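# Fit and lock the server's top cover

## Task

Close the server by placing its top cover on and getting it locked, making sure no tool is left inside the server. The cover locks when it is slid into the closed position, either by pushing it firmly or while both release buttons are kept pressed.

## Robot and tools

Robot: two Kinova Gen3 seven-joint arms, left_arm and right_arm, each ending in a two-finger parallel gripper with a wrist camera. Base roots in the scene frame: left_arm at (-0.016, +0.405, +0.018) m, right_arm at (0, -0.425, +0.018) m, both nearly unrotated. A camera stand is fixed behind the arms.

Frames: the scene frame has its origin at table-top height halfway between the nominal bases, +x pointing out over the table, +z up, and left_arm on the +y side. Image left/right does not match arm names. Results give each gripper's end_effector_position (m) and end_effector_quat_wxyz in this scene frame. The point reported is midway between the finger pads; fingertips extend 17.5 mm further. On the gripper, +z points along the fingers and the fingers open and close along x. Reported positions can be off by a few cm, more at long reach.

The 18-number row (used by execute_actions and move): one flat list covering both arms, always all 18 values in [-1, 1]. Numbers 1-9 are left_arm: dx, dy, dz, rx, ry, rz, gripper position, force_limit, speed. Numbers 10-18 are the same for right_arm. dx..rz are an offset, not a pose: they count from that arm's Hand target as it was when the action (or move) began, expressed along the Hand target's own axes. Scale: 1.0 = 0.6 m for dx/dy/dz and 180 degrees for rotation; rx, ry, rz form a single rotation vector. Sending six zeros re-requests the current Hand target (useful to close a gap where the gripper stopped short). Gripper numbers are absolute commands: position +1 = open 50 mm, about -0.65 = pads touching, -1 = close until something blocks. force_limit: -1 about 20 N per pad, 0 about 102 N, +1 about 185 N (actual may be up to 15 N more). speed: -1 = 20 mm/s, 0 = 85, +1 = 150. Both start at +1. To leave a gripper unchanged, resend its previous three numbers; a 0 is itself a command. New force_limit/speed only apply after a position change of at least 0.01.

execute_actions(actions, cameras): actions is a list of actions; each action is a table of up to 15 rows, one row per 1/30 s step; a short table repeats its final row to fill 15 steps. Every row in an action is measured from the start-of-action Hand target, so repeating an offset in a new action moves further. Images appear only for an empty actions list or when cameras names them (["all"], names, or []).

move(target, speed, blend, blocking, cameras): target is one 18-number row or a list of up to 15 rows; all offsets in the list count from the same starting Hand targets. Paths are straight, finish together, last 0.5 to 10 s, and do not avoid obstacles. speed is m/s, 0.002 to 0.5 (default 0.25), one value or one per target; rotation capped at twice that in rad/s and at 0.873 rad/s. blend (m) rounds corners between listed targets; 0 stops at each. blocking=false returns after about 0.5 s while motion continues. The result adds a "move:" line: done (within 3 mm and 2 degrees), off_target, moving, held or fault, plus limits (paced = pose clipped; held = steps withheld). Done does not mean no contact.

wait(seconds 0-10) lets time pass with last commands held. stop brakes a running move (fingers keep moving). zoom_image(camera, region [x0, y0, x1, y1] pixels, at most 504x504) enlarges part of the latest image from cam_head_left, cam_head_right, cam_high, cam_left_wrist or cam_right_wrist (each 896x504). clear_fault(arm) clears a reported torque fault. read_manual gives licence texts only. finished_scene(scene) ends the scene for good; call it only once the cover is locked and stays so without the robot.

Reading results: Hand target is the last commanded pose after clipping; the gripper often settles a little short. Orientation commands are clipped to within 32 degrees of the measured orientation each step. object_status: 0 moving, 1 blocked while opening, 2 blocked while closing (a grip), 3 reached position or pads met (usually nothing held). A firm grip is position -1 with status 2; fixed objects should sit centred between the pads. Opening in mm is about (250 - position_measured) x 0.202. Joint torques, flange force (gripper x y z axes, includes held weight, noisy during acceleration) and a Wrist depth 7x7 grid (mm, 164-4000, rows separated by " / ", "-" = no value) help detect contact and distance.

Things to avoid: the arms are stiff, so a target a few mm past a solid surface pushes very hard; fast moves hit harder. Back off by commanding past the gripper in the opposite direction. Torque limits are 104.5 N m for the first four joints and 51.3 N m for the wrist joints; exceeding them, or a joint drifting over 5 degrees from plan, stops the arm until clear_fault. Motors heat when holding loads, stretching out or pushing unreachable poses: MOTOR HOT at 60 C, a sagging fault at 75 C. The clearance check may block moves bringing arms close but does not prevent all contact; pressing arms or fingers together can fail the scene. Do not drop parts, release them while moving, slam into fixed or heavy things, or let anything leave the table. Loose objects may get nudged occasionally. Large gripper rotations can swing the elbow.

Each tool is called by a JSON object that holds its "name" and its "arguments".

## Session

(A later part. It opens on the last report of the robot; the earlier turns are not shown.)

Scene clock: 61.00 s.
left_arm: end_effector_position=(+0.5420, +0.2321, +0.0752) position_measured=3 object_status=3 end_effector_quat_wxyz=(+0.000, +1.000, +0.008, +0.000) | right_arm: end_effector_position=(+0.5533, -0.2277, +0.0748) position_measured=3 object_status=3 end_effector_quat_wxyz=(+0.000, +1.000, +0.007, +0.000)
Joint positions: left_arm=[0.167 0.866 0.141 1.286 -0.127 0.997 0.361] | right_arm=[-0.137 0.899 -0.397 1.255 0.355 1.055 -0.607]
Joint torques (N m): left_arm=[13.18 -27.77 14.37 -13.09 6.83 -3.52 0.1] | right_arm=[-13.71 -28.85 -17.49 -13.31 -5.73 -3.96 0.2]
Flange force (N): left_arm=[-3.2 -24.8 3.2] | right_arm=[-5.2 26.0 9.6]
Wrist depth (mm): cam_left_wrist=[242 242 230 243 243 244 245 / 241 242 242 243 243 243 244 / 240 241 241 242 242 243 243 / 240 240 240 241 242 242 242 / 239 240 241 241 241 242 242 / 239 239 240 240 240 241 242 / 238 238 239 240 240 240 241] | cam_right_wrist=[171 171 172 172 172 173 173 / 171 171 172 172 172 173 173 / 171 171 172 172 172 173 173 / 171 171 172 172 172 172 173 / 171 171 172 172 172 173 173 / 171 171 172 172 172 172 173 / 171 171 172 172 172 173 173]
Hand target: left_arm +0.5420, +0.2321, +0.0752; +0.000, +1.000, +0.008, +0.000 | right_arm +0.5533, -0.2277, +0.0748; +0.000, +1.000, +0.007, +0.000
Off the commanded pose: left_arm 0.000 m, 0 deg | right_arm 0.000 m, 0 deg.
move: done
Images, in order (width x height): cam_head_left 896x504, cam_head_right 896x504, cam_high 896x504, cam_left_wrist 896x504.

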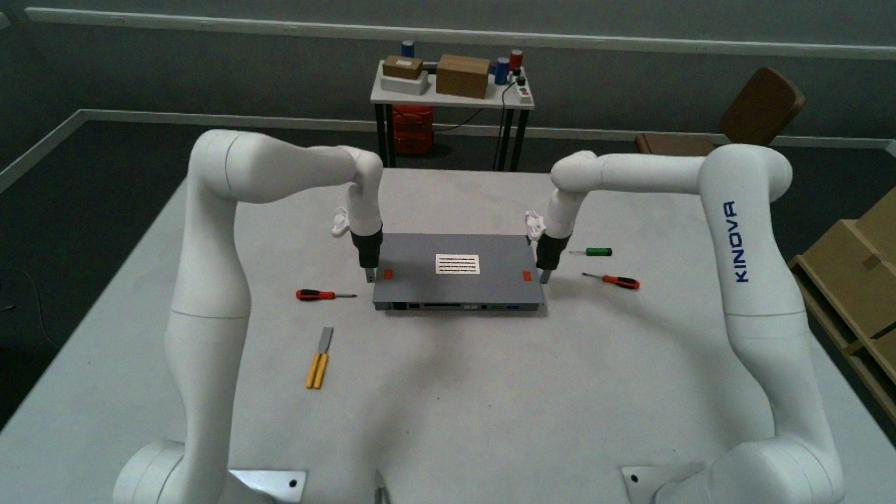

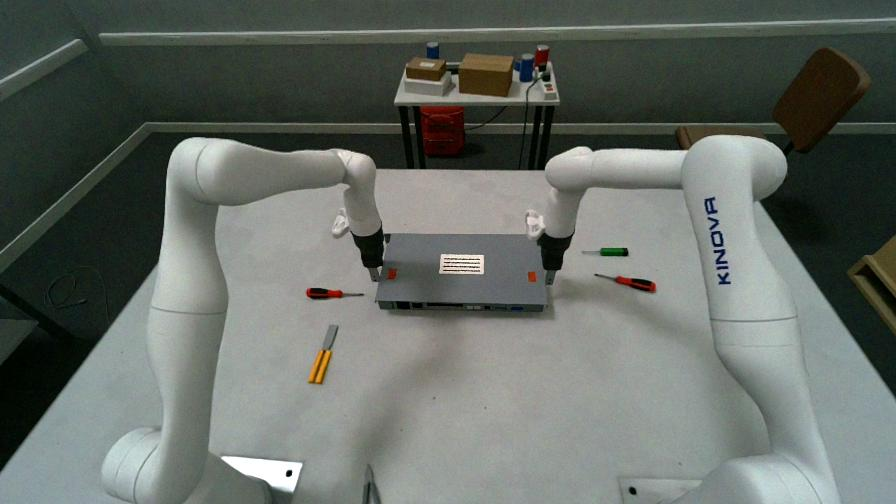

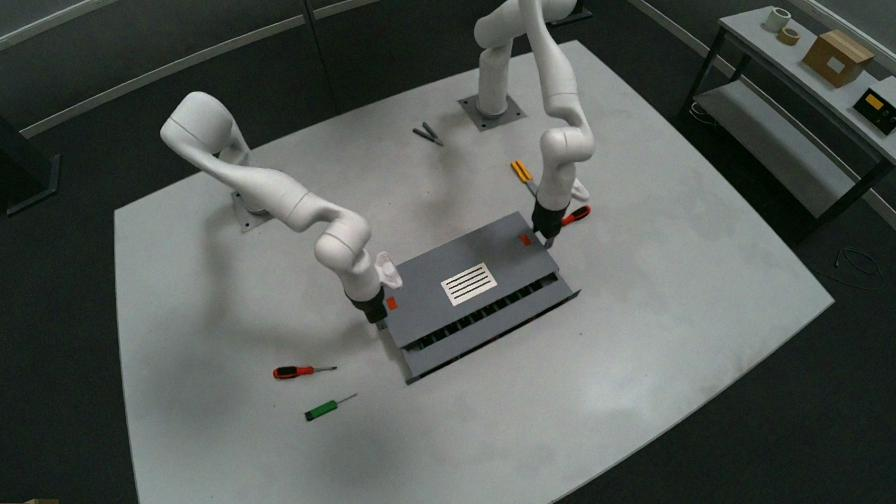

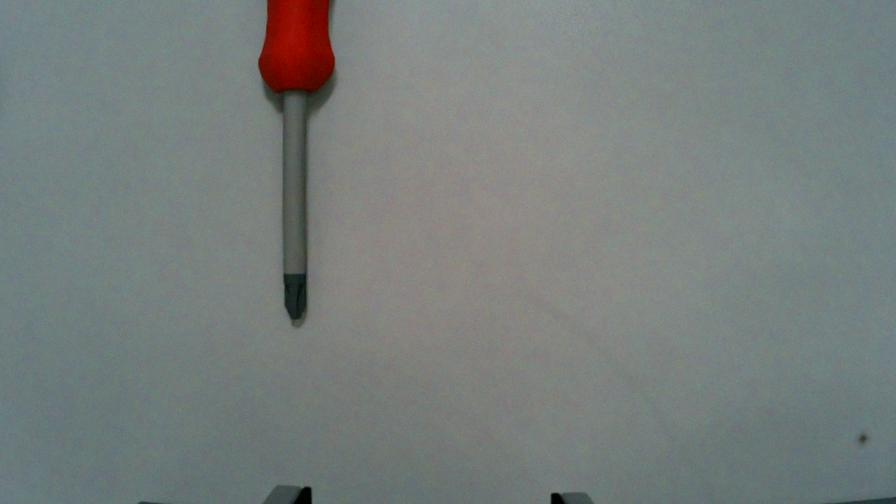

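{"name": "move", "arguments": {"target": [[0,-0.00185,0.01,0,0,0,1,0,0,0,-0.00185,0.01,0,0,0,1,0,0],[0,-0.00185,0.025,0,0,0,1,0,0,0,-0.00185,0.025,0,0,0,1,0,0]], "speed": 0.03}}

Scene clock: 63.70 s.
left_arm: end_effector_position=(+0.5420, +0.2333, +0.0602) position_measured=3 object_status=3 end_effector_quat_wxyz=(+0.000, +1.000, +0.008, +0.000) | right_arm: end_effector_position=(+0.5533, -0.2266, +0.0598) position_measured=3 object_status=3 end_effector_quat_wxyz=(+0.000, +1.000, +0.007, +0.000)
Joint positions: left_arm=[0.166 0.886 0.138 1.299 -0.129 0.964 0.361] | right_arm=[-0.141 0.92 -0.391 1.265 0.363 1.025 -0.614]
Joint torques (N m): left_arm=[16.93 -22.11 18.01 -11.82 8.08 -5.18 -0.43] | right_arm=[-9.37 -22.96 -12.43 -10.32 -3.99 -2.97 -0.27]
Flange force (N): left_arm=[-5.1 -31.1 -8.7] | right_arm=[-6.3 19.5 -1.1]
Wrist depth (mm): cam_left_wrist=[227 228 215 229 229 230 230 / 227 228 228 228 228 229 230 / 226 227 227 227 228 228 228 / 226 226 226 227 228 228 228 / 225 226 226 226 227 227 227 / 224 225 225 226 226 227 227 / 224 225 225 225 225 226 227] | cam_right_wrist=[175 174 173 172 171 171 170 / 175 174 173 172 171 170 170 / 175 174 173 172 171 171 170 / 175 174 173 172 171 171 170 / 175 174 173 172 172 171 170 / 175 174 173 172 172 171 170 / 223 174 173 172 172 171 170]
Hand target: left_arm +0.5420, +0.2332, +0.0602; +0.000, +1.000, +0.008, +0.000 | right_arm +0.5533, -0.2266, +0.0598; +0.000, +1.000, +0.007, +0.000
Off the commanded pose: left_arm 0.000 m, 0 deg | right_arm 0.000 m, 0 deg.
move: done

{"name": "wait", "arguments": {"seconds": 0, "cameras": ["cam_head_left","cam_head_right","cam_high","cam_right_wrist"]}}

{"name": "zoom_image", "arguments": {"camera": "cam_head_left", "region": [362, 285, 402, 320]}}

{"name": "zoom_image", "arguments": {"camera": "cam_head_left", "region": [515, 285, 555, 320]}}

{"name": "zoom_image", "arguments": {"camera": "cam_high", "region": [390, 320, 450, 380]}}

{"name": "zoom_image", "arguments": {"camera": "cam_high", "region": [530, 250, 590, 310]}}

Scene clock: 64.13 s.
left_arm: end_effector_position=(+0.5420, +0.2332, +0.0602) position_measured=3 object_status=3 end_effector_quat_wxyz=(+0.000, +1.000, +0.008, +0.000) | right_arm: end_effector_position=(+0.5533, -0.2266, +0.0598) position_measured=3 object_status=3 end_effector_quat_wxyz=(+0.000, +1.000, +0.007, +0.000)
Joint positions: left_arm=[0.166 0.886 0.138 1.299 -0.129 0.964 0.361] | right_arm=[-0.141 0.92 -0.391 1.265 0.363 1.025 -0.614]
Joint torques (N m): left_arm=[17.02 -21.58 18.08 -11.73 8.14 -5.15 -0.44] | right_arm=[-9.32 -22.46 -12.3 -10.04 -3.96 -2.93 -0.25]
Flange force (N): left_arm=[-5.8 -31.5 -9.4] | right_arm=[-6.2 19.3 -1.9]
Wrist depth (mm): cam_left_wrist=[227 228 215 229 229 229 230 / 226 227 227 228 228 228 230 / 226 227 227 228 228 228 229 / 226 226 226 227 227 228 228 / 225 225 227 227 227 227 228 / 225 225 225 226 226 227 227 / 223 225 225 225 226 226 226] | cam_right_wrist=[174 174 173 172 171 171 170 / 175 174 173 172 171 170 170 / 175 174 173 172 172 171 170 / 175 174 173 172 171 171 170 / 175 174 173 172 171 171 170 / 175 174 173 172 172 171 170 / 224 174 173 172 171 171 170]
Hand target: left_arm +0.5420, +0.2332, +0.0602; +0.000, +1.000, +0.008, +0.000 | right_arm +0.5533, -0.2267, +0.0598; +0.000, +1.000, +0.007, +0.000
Tool commands: left_gripper/position=+1.0 left_gripper/force_limit=+0.0 left_gripper/speed=+0.0 right_gripper/position=+1.0 right_gripper/force_limit=+0.0 right_gripper/speed=+0.0
Off the commanded pose: left_arm 0.000 m, 0 deg | right_arm 0.000 m, 0 deg.
Images, in order (width x height): cam_head_left 896x504, cam_head_right 896x504, cam_high 896x504, cam_right_wrist 896x504.

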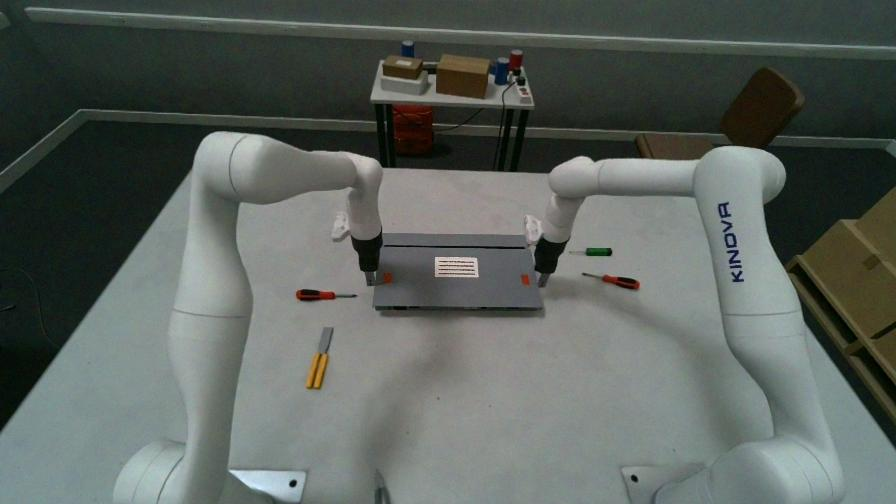

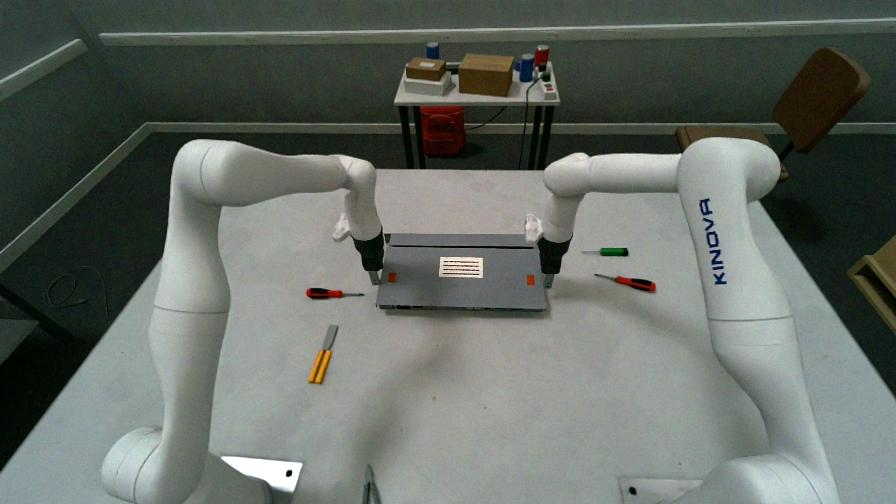

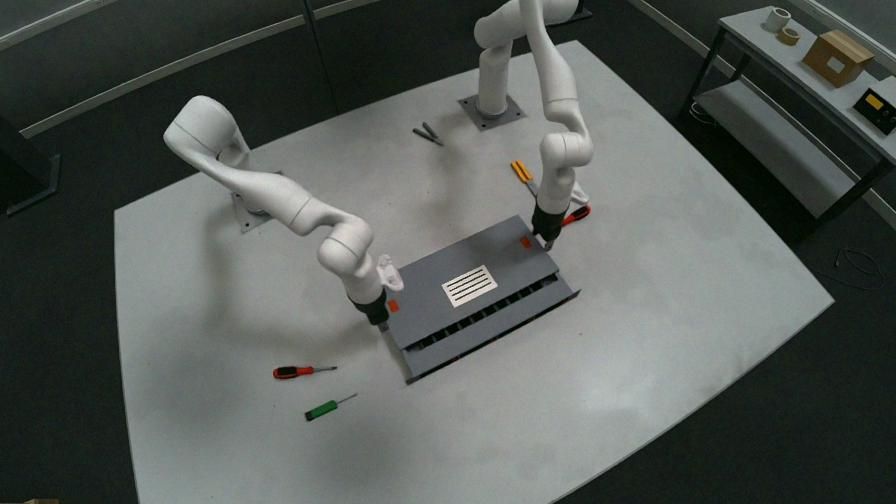

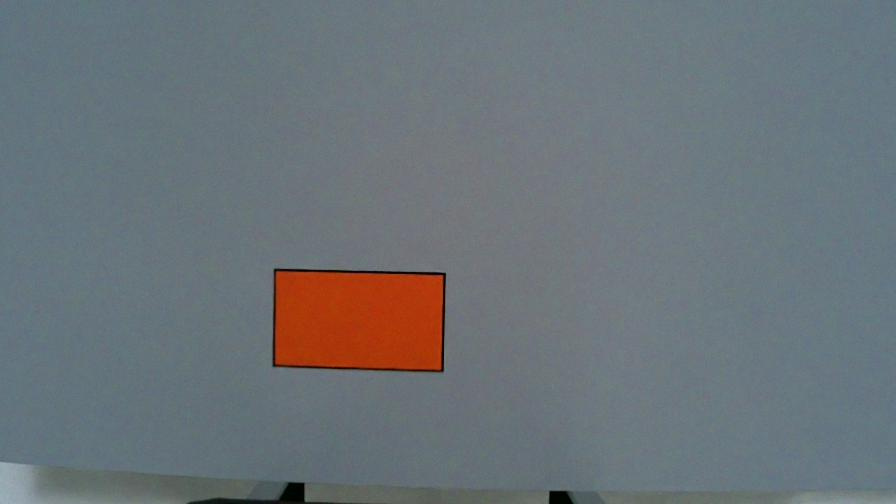

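Scaled by 12.600 from the camera's 896x504 image, which has a finer 1280x720 frame.

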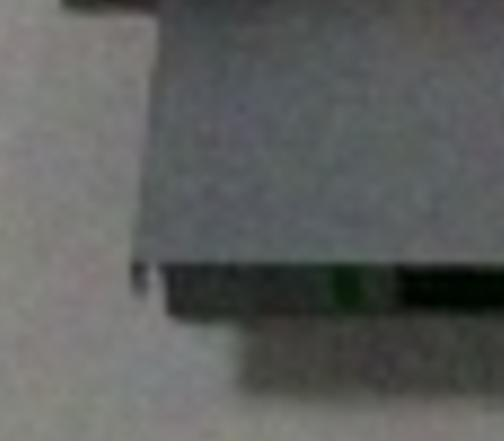

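Scaled by 12.600 from the camera's 896x504 image, which has a finer 1280x720 frame.

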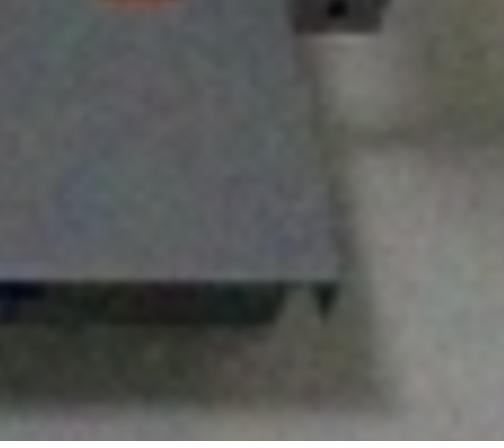

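Scaled by 8.400 from the camera's 896x504 image, which has a finer 1280x720 frame.

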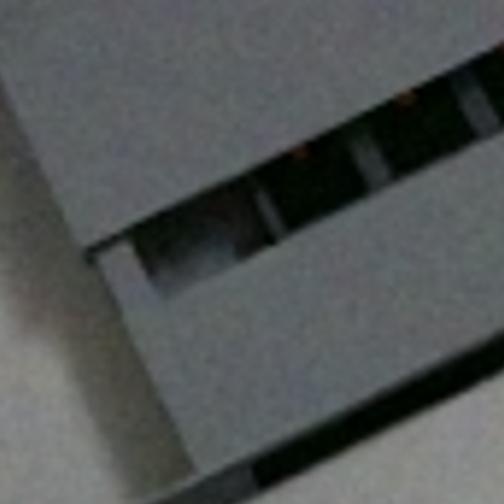

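Scaled by 8.400 from the camera's 896x504 image, which has a finer 1280x720 frame.

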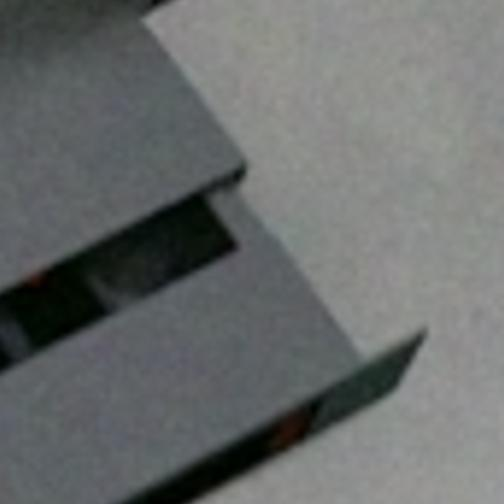

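{"name": "move", "arguments": {"target": [[0,-0.002,0,0,0,0,1,0,0,0,0.0016,0,0,0,0,1,0,0],[0,-0.02,0,0,0,0,1,0,0,0,0.02,0,0,0,0,1,0,0],[-0.1,-0.02,-0.2,0,0,0,1,0,0,-0.1,0.08,-0.2,0,0,0,1,0,0]], "speed": [0.01,0.04,0.15], "cameras": ["all"]}}

Scene clock: 67.17 s.
left_arm: end_effector_position=(+0.4817, +0.2444, +0.1801) position_measured=3 object_status=3 end_effector_quat_wxyz=(+0.000, +1.000, +0.008, +0.000) | right_arm: end_effector_position=(+0.4940, -0.2755, +0.1798) position_measured=3 object_status=3 end_effector_quat_wxyz=(+0.000, +1.000, +0.007, +0.000)
Joint positions: left_arm=[0.15 0.61 0.161 1.423 -0.102 1.117 0.361] | right_arm=[-0.027 0.627 -0.449 1.432 0.283 1.147 -0.552]
Joint torques (N m): left_arm=[0.51 -20.09 0.54 -8.64 0.03 -0.16 -0.29] | right_arm=[0.29 -21.55 -2.73 -10.45 0.32 0.29 -0.18]
Flange force (N): left_arm=[-1.2 -0.5 -1.7] | right_arm=[-5.3 1.5 5.7]
Wrist depth (mm): cam_left_wrist=[346 348 348 347 350 350 351 / 347 348 349 349 350 350 352 / 338 338 347 347 348 350 350 / 344 345 347 347 348 348 350 / 345 344 346 347 346 348 348 / 343 343 345 345 347 347 348 / 343 343 344 344 329 333 335] | cam_right_wrist=[344 345 297 296 294 293 291 / 344 344 297 296 295 293 292 / 344 345 297 295 294 293 292 / 344 344 346 296 346 293 292 / 343 344 344 346 346 346 348 / 343 344 345 345 346 346 348 / 344 344 344 345 346 346 348]
Hand target: left_arm +0.4817, +0.2444, +0.1801; +0.000, +1.000, +0.008, +0.000 | right_arm +0.4940, -0.2755, +0.1798; +0.000, +1.000, +0.007, +0.000
Off the commanded pose: left_arm 0.000 m, 0 deg | right_arm 0.000 m, 0 deg.
move: done

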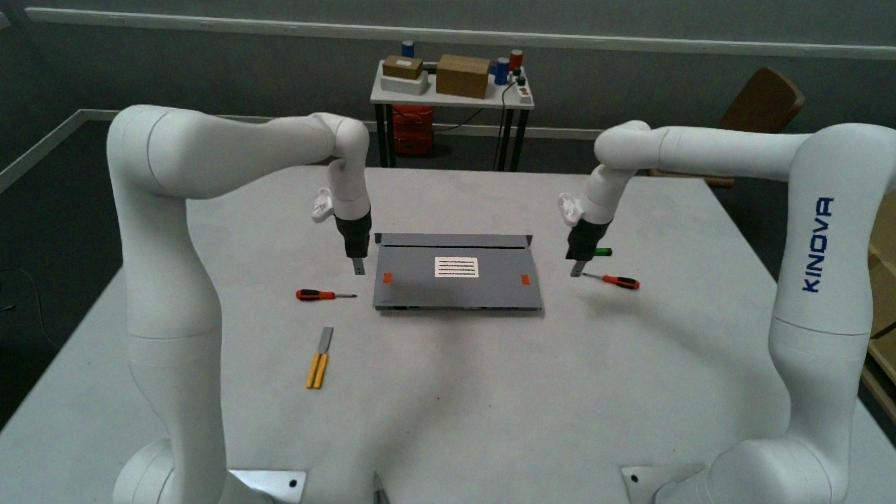

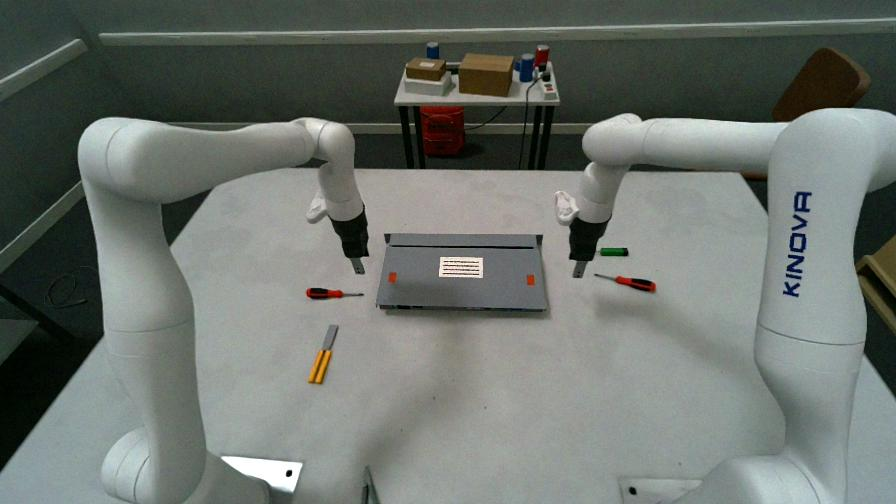

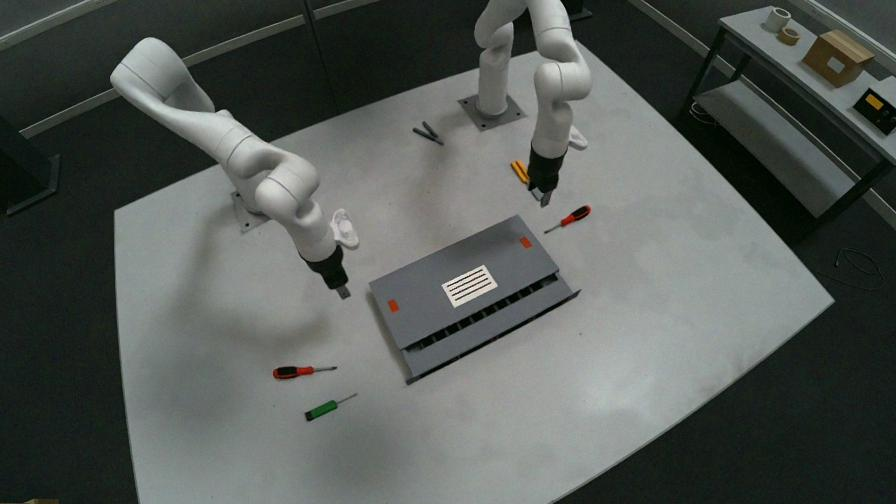

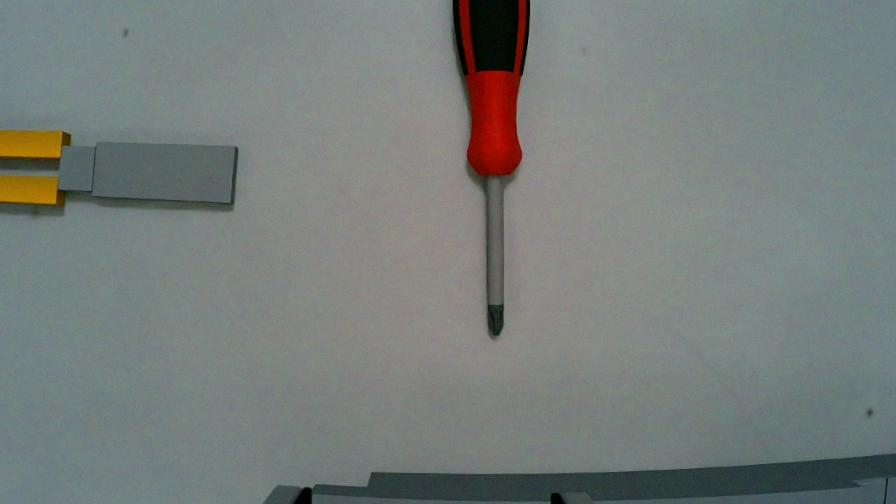

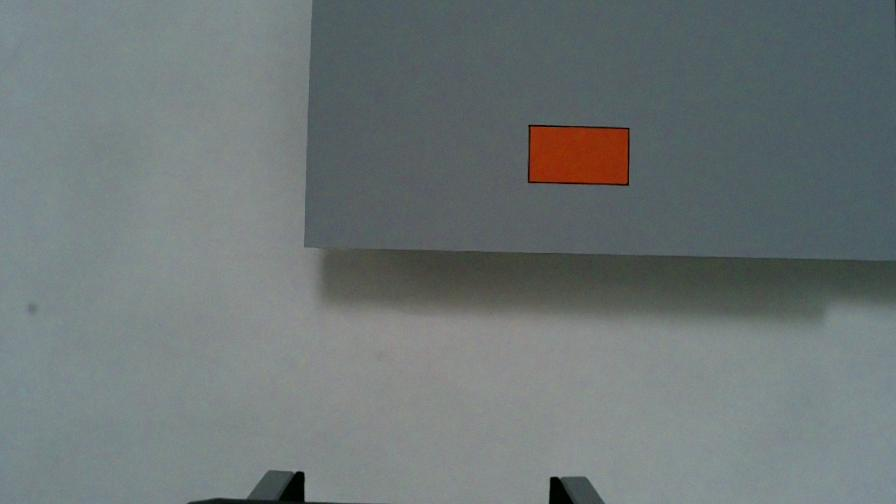

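{"name": "move", "arguments": {"target": [0.2274,0.1703,0.075,0,0,0,1,0,0,0.2105,-0.0292,0.0747,0,0,0,1,0,0], "speed": 0.25, "cameras": ["cam_left_wrist","cam_right_wrist"]}}

Scene clock: 69.00 s.
left_arm: end_effector_position=(+0.6198, +0.1443, +0.1353) position_measured=3 object_status=3 end_effector_quat_wxyz=(+0.000, +1.000, +0.008, +0.000) | right_arm: end_effector_position=(+0.6201, -0.2561, +0.1350) position_measured=3 object_status=3 end_effector_quat_wxyz=(+0.000, +1.000, +0.007, +0.000)
Joint positions: left_arm=[0.294 1.096 0.165 0.579 -0.147 1.472 0.417] | right_arm=[-0.106 0.963 -0.397 0.894 0.333 1.336 -0.456]
Joint torques (N m): left_arm=[0.53 -27.78 0.59 -9.61 0 -0.22 -0.27] | right_arm=[0.32 -27.57 -2.56 -10.84 0.33 0.27 -0.22]
Flange force (N): left_arm=[-2.9 -1.4 -1.2] | right_arm=[-8.6 2.1 5.2]
Wrist depth (mm): cam_left_wrist=[301 302 303 303 303 304 306 / 301 301 302 303 303 304 304 / 300 246 244 243 303 287 303 / 247 245 244 243 256 256 303 / 246 245 243 242 256 256 302 / 245 244 243 242 255 255 302 / 246 244 243 242 254 254 301] | cam_right_wrist=[248 247 245 244 271 255 302 / 248 246 245 244 255 255 302 / 248 246 245 244 255 255 302 / 248 247 245 244 255 255 302 / 299 299 300 300 300 290 302 / 298 299 299 301 300 301 302 / 298 298 299 300 301 301 302]
Hand target: left_arm +0.6198, +0.1443, +0.1353; +0.000, +1.000, +0.008, +0.000 | right_arm +0.6201, -0.2561, +0.1350; +0.000, +1.000, +0.007, +0.000
Off the commanded pose: left_arm 0.000 m, 0 deg | right_arm 0.000 m, 0 deg.
move: done
Images, in order (width x height): cam_left_wrist 896x504, cam_right_wrist 896x504.

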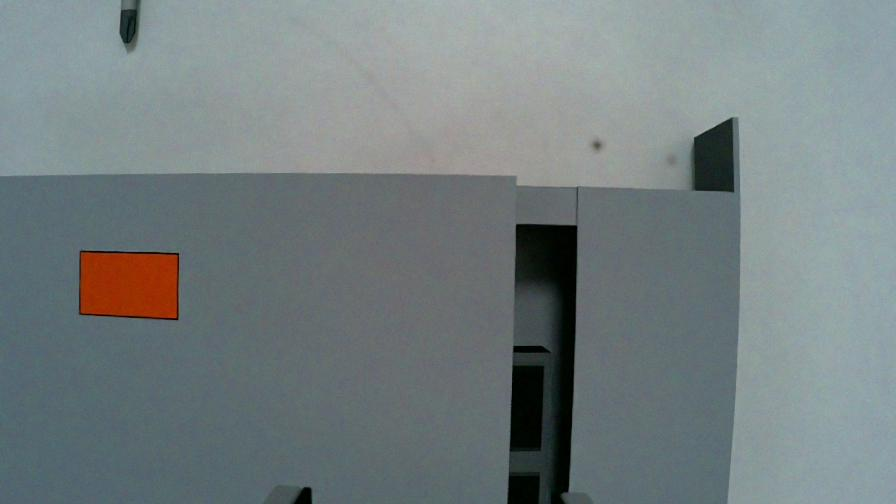

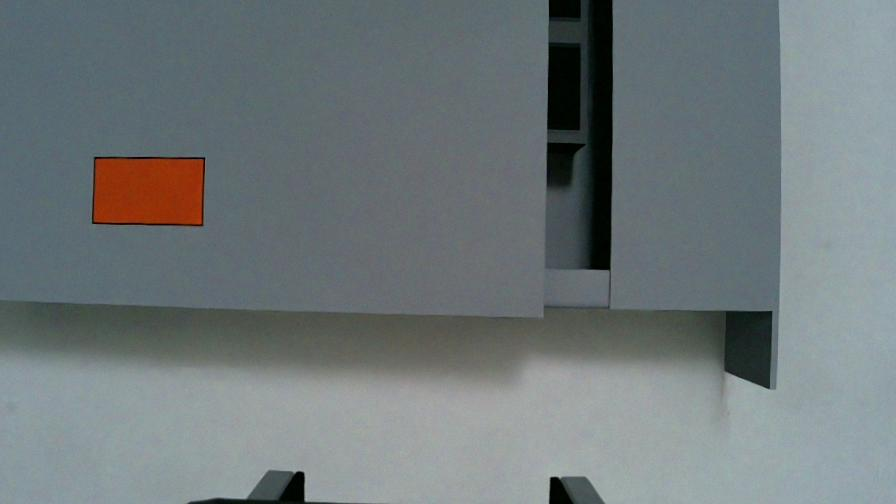

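{"name": "move", "arguments": {"target": [[-0.3262,-0.0146,0,0,0,0,-0.7,-0.9,0,-0.306,-0.1811,0,0,0,0,-0.7,-0.9,0],[-0.3262,-0.0146,0.1247,0,0,0,-0.7,-0.9,0,-0.306,-0.1811,0.1242,0,0,0,-0.7,-0.9,0]], "speed": [0.25,0.12], "cameras": ["cam_left_wrist","cam_right_wrist"]}}

Scene clock: 72.80 s.
left_arm: end_effector_position=(+0.4240, +0.1500, +0.0604) position_measured=251 object_status=3 end_effector_quat_wxyz=(+0.000, +1.000, +0.008, +0.000) | right_arm: end_effector_position=(+0.4349, -0.1502, +0.0605) position_measured=251 object_status=3 end_effector_quat_wxyz=(+0.000, +1.000, +0.007, +0.000)
Joint positions: left_arm=[0.368 0.748 0.146 1.614 -0.139 0.789 0.607] | right_arm=[-0.318 0.786 -0.406 1.575 0.378 0.86 -0.9]
Joint torques (N m): left_arm=[0.51 -20.68 0.7 -6.8 0.01 -0.19 -0.3] | right_arm=[0.3 -22.49 -2.94 -8.74 0.29 0.29 -0.21]
Flange force (N): left_arm=[-0.3 -0.5 -2.0] | right_arm=[-5.1 2.9 4.6]
Wrist depth (mm): cam_left_wrist=[227 228 228 228 229 229 231 / 227 227 227 228 229 229 230 / 226 227 227 227 228 229 229 / 225 226 226 227 177 176 175 / 225 225 226 227 177 176 175 / 225 225 226 226 177 176 175 / 225 225 225 226 176 175 175] | cam_right_wrist=[225 226 226 226 177 177 176 / 225 226 226 226 177 177 176 / 225 225 226 226 177 176 175 / 224 225 226 226 177 176 176 / 225 225 226 226 178 177 176 / 225 225 225 226 177 177 176 / 224 225 226 226 177 177 176]
Hand target: left_arm +0.4239, +0.1500, +0.0604; +0.000, +1.000, +0.008, +0.000 | right_arm +0.4349, -0.1502, +0.0604; +0.000, +1.000, +0.007, +0.000
Off the commanded pose: left_arm 0.000 m, 0 deg | right_arm 0.000 m, 0 deg.
move: done
Images, in order (width x height): cam_left_wrist 896x504, cam_right_wrist 896x504.

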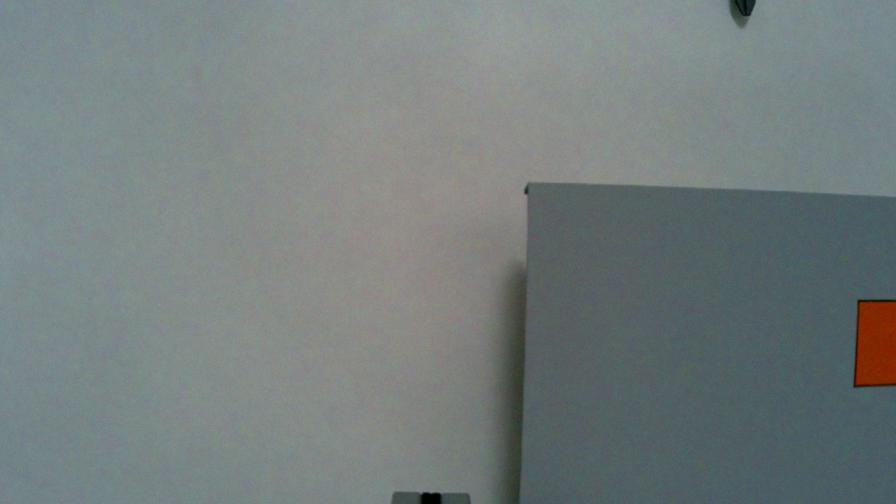

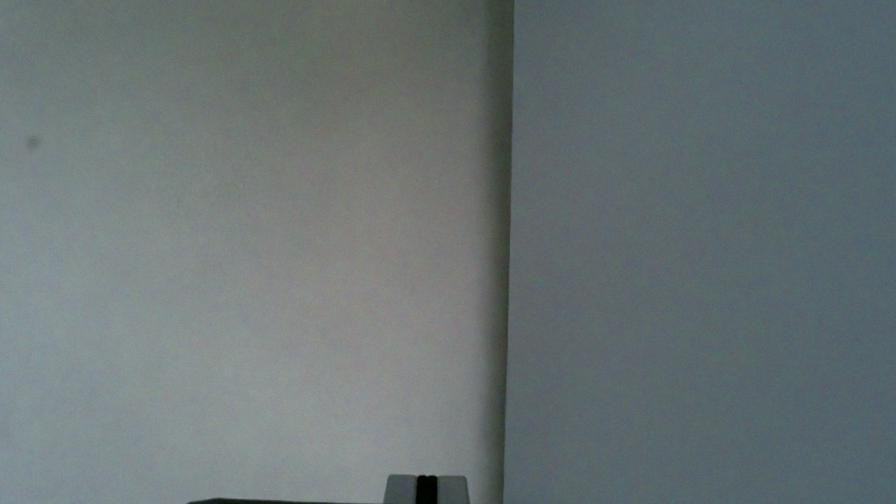

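{"name": "move", "arguments": {"target": [0.0158,0,0,0,0,0,-0.7,-0.9,0,0.0133,0,0,0,0,0,-0.7,-0.9,0], "speed": 0.03}}

{"name": "move", "arguments": {"target": [0.0067,0,0,0,0,0,-0.7,-0.9,0,0.0067,0,0,0,0,0,-0.7,-0.9,0], "speed": 0.02, "cameras": ["cam_left_wrist","cam_right_wrist"]}}

Scene clock: 73.77 s.
left_arm: end_effector_position=(+0.4334, +0.1501, +0.0604) position_measured=251 object_status=3 end_effector_quat_wxyz=(+0.000, +1.000, +0.008, +0.000) | right_arm: end_effector_position=(+0.4428, -0.1501, +0.0604) position_measured=251 object_status=3 end_effector_quat_wxyz=(+0.000, +1.000, +0.007, +0.000)
Joint positions: left_arm=[0.36 0.762 0.147 1.582 -0.14 0.807 0.597] | right_arm=[-0.313 0.798 -0.406 1.548 0.377 0.875 -0.887]
Joint torques (N m): left_arm=[0.45 -20.91 0.72 -7.02 0.03 -0.2 -0.29] | right_arm=[0.56 -22.94 -2.65 -9.28 0.57 -0.02 -0.27]
Flange force (N): left_arm=[-0.9 -0.7 -2.0] | right_arm=[-6.0 2.9 4.0]
Wrist depth (mm): cam_left_wrist=[227 228 228 228 229 229 230 / 226 227 228 228 229 229 229 / 226 226 227 228 179 229 229 / 226 226 227 227 178 179 179 / 225 226 226 226 178 178 179 / 225 225 226 226 178 178 178 / 224 225 225 226 177 178 178] | cam_right_wrist=[225 226 226 226 178 178 178 / 225 225 226 226 177 177 178 / 225 225 226 226 177 178 178 / 225 225 226 226 177 177 178 / 224 225 225 226 177 178 178 / 224 225 225 226 177 177 178 / 224 225 225 177 177 177 177]
Hand target: left_arm +0.4334, +0.1501, +0.0604; +0.000, +1.000, +0.008, +0.000 | right_arm +0.4428, -0.1501, +0.0604; +0.000, +1.000, +0.007, +0.000
Off the commanded pose: left_arm 0.000 m, 0 deg | right_arm 0.000 m, 0 deg.
move: done

Scene clock: 74.47 s.
left_arm: end_effector_position=(+0.4374, +0.1502, +0.0604) position_measured=251 object_status=3 end_effector_quat_wxyz=(+0.000, +1.000, +0.008, +0.000) | right_arm: end_effector_position=(+0.4468, -0.1501, +0.0604) position_measured=251 object_status=3 end_effector_quat_wxyz=(+0.000, +1.000, +0.007, +0.000)
Joint positions: left_arm=[0.357 0.768 0.148 1.569 -0.14 0.815 0.593] | right_arm=[-0.31 0.804 -0.406 1.534 0.377 0.882 -0.881]
Joint torques (N m): left_arm=[0.51 -20.9 0.72 -6.93 0.03 -0.21 -0.31] | right_arm=[0.83 -23.16 -2.38 -9.68 0.75 -0.04 -0.28]
Flange force (N): left_arm=[-0.5 -0.6 -2.4] | right_arm=[-7.2 3.0 4.2]
Wrist depth (mm): cam_left_wrist=[227 227 228 228 229 230 230 / 226 227 228 228 228 230 230 / 226 227 227 228 228 229 229 / 226 227 227 227 181 182 182 / 225 226 226 226 181 181 182 / 225 225 226 226 181 181 181 / 224 225 225 226 180 181 181] | cam_right_wrist=[225 225 226 226 180 181 181 / 225 225 226 226 180 180 181 / 225 225 225 226 180 181 181 / 225 225 226 226 180 180 181 / 224 225 225 226 180 180 181 / 224 225 226 226 180 180 180 / 224 225 225 180 180 180 181]
Hand target: left_arm +0.4374, +0.1502, +0.0604; +0.000, +1.000, +0.008, +0.000 | right_arm +0.4469, -0.1500, +0.0604; +0.000, +1.000, +0.007, +0.000
Off the commanded pose: left_arm 0.000 m, 0 deg | right_arm 0.000 m, 0 deg.
move: done
Images, in order (width x height): cam_left_wrist 896x504, cam_right_wrist 896x504.

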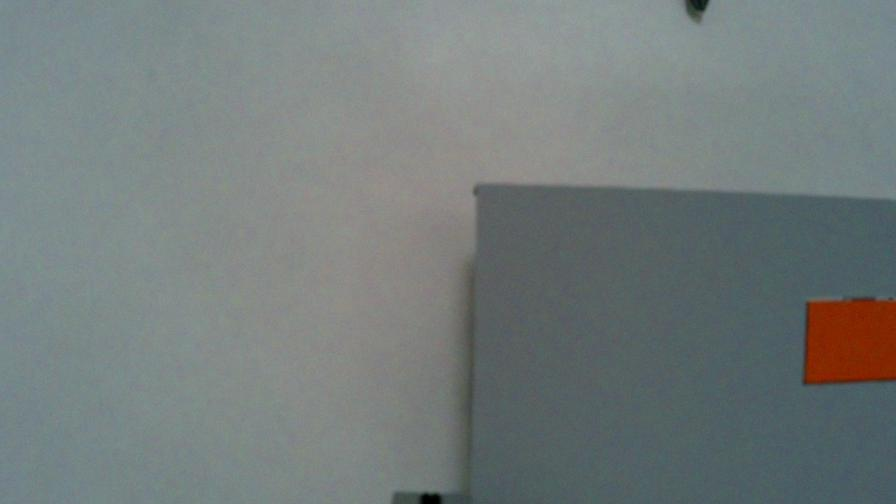

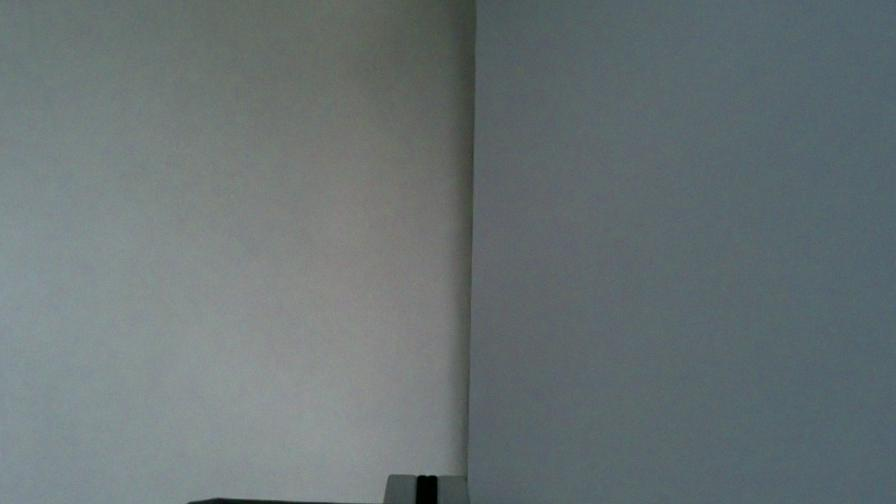

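{"name": "move", "arguments": {"target": [0.0133,0,0,0,0,0,-0.7,-0.9,0,0.0133,0,0,0,0,0,-0.7,-0.9,0], "speed": 0.025, "cameras": ["cam_left_wrist","cam_right_wrist","cam_high"]}}

Scene clock: 75.43 s.
left_arm: end_effector_position=(+0.4454, +0.1503, +0.0603) position_measured=251 object_status=3 end_effector_quat_wxyz=(+0.000, +1.000, +0.008, +0.000) | right_arm: end_effector_position=(+0.4548, -0.1499, +0.0604) position_measured=251 object_status=3 end_effector_quat_wxyz=(+0.000, +1.000, +0.007, +0.000)
Joint positions: left_arm=[0.35 0.78 0.149 1.541 -0.141 0.83 0.585] | right_arm=[-0.305 0.816 -0.406 1.507 0.377 0.897 -0.868]
Joint torques (N m): left_arm=[-1.67 -23.42 -1.51 -11.9 -1.4 -3.08 -0.39] | right_arm=[3.07 -26.71 -0.38 -15.73 2.59 -2.97 -0.35]
Flange force (N): left_arm=[-10.1 -1.1 -2.7] | right_arm=[-18.6 4.9 5.0]
Wrist depth (mm): cam_left_wrist=[227 227 228 228 229 229 230 / 227 227 227 228 228 229 229 / 226 226 227 227 227 228 228 / 225 226 227 226 181 181 182 / 225 226 226 226 180 181 181 / 224 226 226 226 180 180 181 / 224 225 225 225 180 180 180] | cam_right_wrist=[225 225 225 226 180 180 180 / 225 225 225 226 180 180 180 / 225 225 225 226 180 180 180 / 225 225 225 225 180 180 180 / 225 225 226 225 179 180 180 / 224 225 225 225 180 179 180 / 224 224 225 179 179 180 180]
Hand target: left_arm +0.4454, +0.1503, +0.0604; +0.000, +1.000, +0.008, +0.000 | right_arm +0.4548, -0.1499, +0.0604; +0.000, +1.000, +0.007, +0.000
Off the commanded pose: left_arm 0.000 m, 0 deg | right_arm 0.000 m, 0 deg.
move: done
Images, in order (width x height): cam_high 896x504, cam_left_wrist 896x504, cam_right_wrist 896x504.

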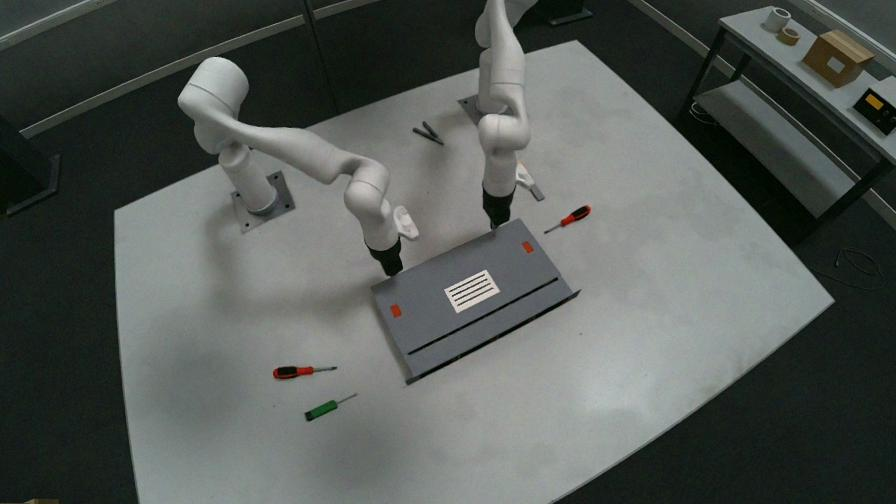

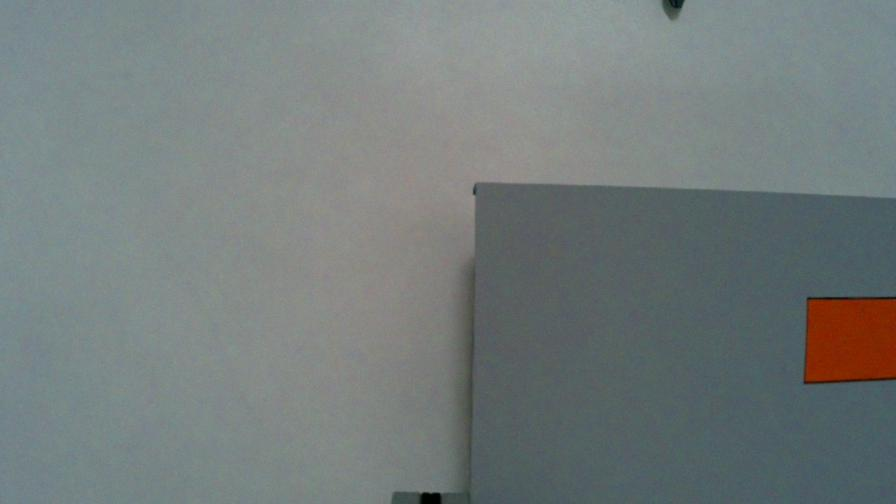

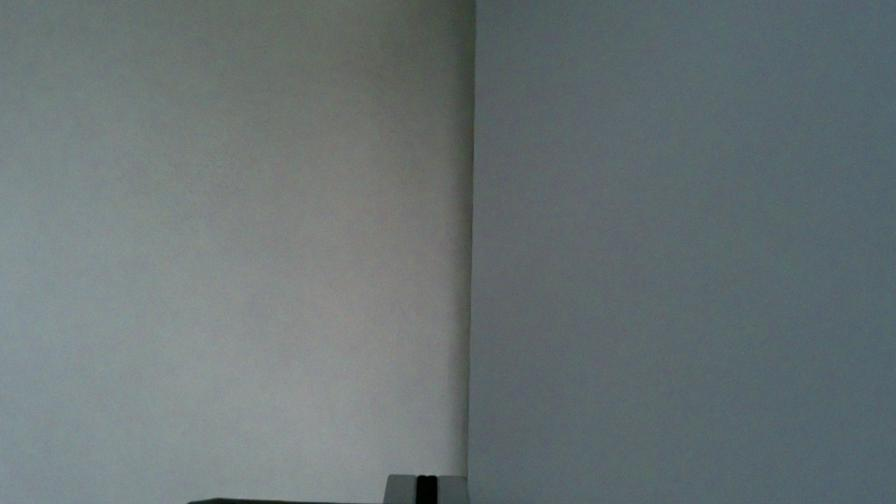

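{"name": "move", "arguments": {"target": [0.005,0,0,0,0,0,-0.7,-0.9,0,0.005,0,0,0,0,0,-0.7,-0.9,0], "speed": 0.015}}

{"name": "move", "arguments": {"target": [0.005,0,0,0,0,0,-0.7,-0.9,0,0.005,0,0,0,0,0,-0.7,-0.9,0], "speed": 0.015, "cameras": ["cam_high","cam_left_wrist","cam_right_wrist"]}}

{"name": "zoom_image", "arguments": {"camera": "cam_high", "region": [370, 200, 600, 390]}}

Scene clock: 76.33 s.
left_arm: end_effector_position=(+0.4484, +0.1504, +0.0604) position_measured=251 object_status=3 end_effector_quat_wxyz=(+0.000, +1.000, +0.008, +0.000) | right_arm: end_effector_position=(+0.4579, -0.1500, +0.0604) position_measured=251 object_status=3 end_effector_quat_wxyz=(+0.000, +1.000, +0.007, +0.000)
Joint positions: left_arm=[0.348 0.785 0.149 1.531 -0.141 0.836 0.582] | right_arm=[-0.304 0.82 -0.406 1.496 0.377 0.903 -0.863]
Joint torques (N m): left_arm=[-1.67 -23.63 -1.47 -11.85 -1.35 -2.78 -0.37] | right_arm=[3.47 -25.95 0.27 -14.58 2.7 -2.26 -0.31]
Motor temperatures (°C): left_arm=[35 40 34 42 39 44 42] | right_arm=[37 39 36 33 47 43 42]
Flange force (N): left_arm=[-10.2 -1.3 -1.9] | right_arm=[-17.5 3.3 4.1]
Wrist depth (mm): cam_left_wrist=[227 227 228 228 228 229 230 / 227 227 227 228 228 228 229 / 226 227 227 227 228 228 228 / 226 226 227 227 181 181 182 / 225 225 226 226 180 181 181 / 224 225 225 226 180 180 181 / 224 224 225 225 180 180 180] | cam_right_wrist=[224 225 225 226 180 180 180 / 225 225 225 226 180 180 180 / 225 225 225 226 180 180 180 / 224 225 226 225 180 180 181 / 224 225 225 225 179 180 180 / 224 225 225 225 180 180 180 / 224 224 225 179 179 180 180]
Hand target: left_arm +0.4484, +0.1504, +0.0604; +0.000, +1.000, +0.008, +0.000 | right_arm +0.4578, -0.1499, +0.0604; +0.000, +1.000, +0.007, +0.000
Off the commanded pose: left_arm 0.000 m, 0 deg | right_arm 0.000 m, 0 deg.
move: done

Scene clock: 77.03 s.
left_arm: end_effector_position=(+0.4514, +0.1504, +0.0604) position_measured=251 object_status=3 end_effector_quat_wxyz=(+0.000, +1.000, +0.008, +0.000) | right_arm: end_effector_position=(+0.4608, -0.1498, +0.0604) position_measured=251 object_status=3 end_effector_quat_wxyz=(+0.000, +1.000, +0.007, +0.000)
Joint positions: left_arm=[0.346 0.789 0.149 1.52 -0.141 0.842 0.579] | right_arm=[-0.302 0.825 -0.406 1.486 0.376 0.909 -0.858]
Joint torques (N m): left_arm=[-1.76 -23.49 -1.62 -12.22 -1.4 -3.05 -0.42] | right_arm=[3.39 -25.78 0.14 -14.36 2.6 -2.2 -0.35]
Flange force (N): left_arm=[-11.4 -1.6 -2.7] | right_arm=[-17.2 3.4 3.8]
Wrist depth (mm): cam_left_wrist=[227 227 228 228 229 229 229 / 227 227 227 228 228 228 229 / 226 226 227 227 227 228 229 / 226 226 227 226 181 181 182 / 225 225 226 226 181 181 181 / 225 225 225 226 180 180 181 / 224 225 225 225 180 180 180] | cam_right_wrist=[225 225 226 226 180 180 180 / 225 225 225 226 180 180 180 / 225 225 225 225 180 180 180 / 225 225 225 226 180 180 180 / 224 225 225 225 180 180 180 / 224 224 225 225 180 180 180 / 224 225 225 179 180 180 180]
Hand target: left_arm +0.4514, +0.1504, +0.0604; +0.000, +1.000, +0.008, +0.000 | right_arm +0.4608, -0.1498, +0.0604; +0.000, +1.000, +0.007, +0.000
Off the commanded pose: left_arm 0.000 m, 0 deg | right_arm 0.000 m, 0 deg.
move: done
Images, in order (width x height): cam_high 896x504, cam_left_wrist 896x504, cam_right_wrist 896x504.

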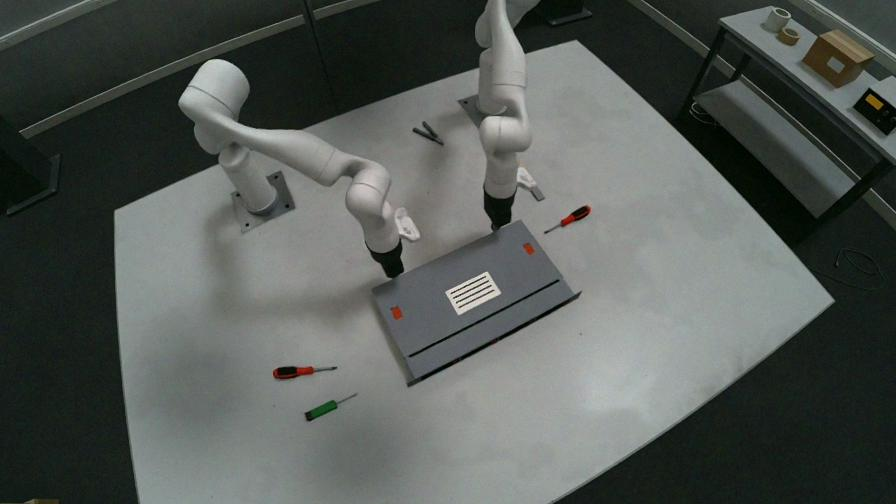

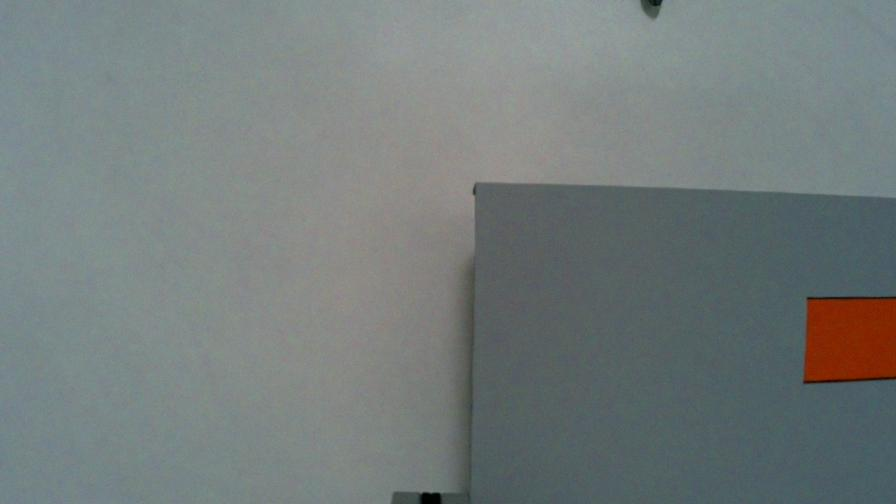

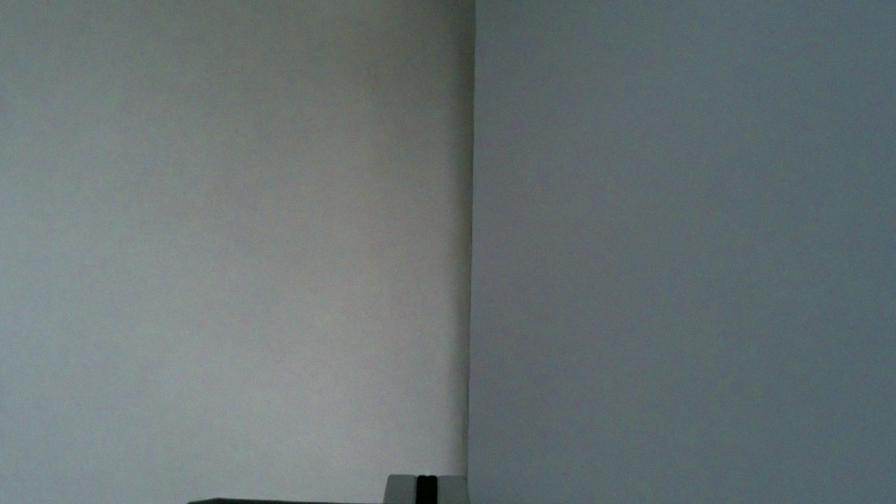

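Scaled by 2.191 from the camera's 896x504 image, which has a finer 1280x720 frame.

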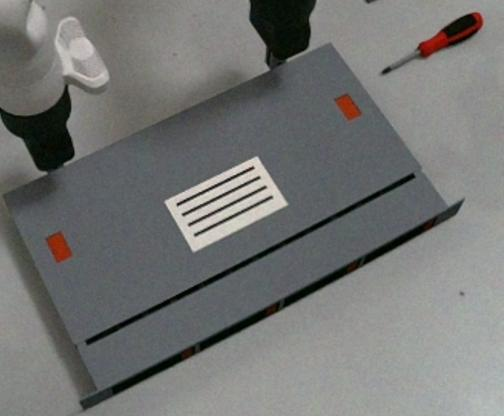

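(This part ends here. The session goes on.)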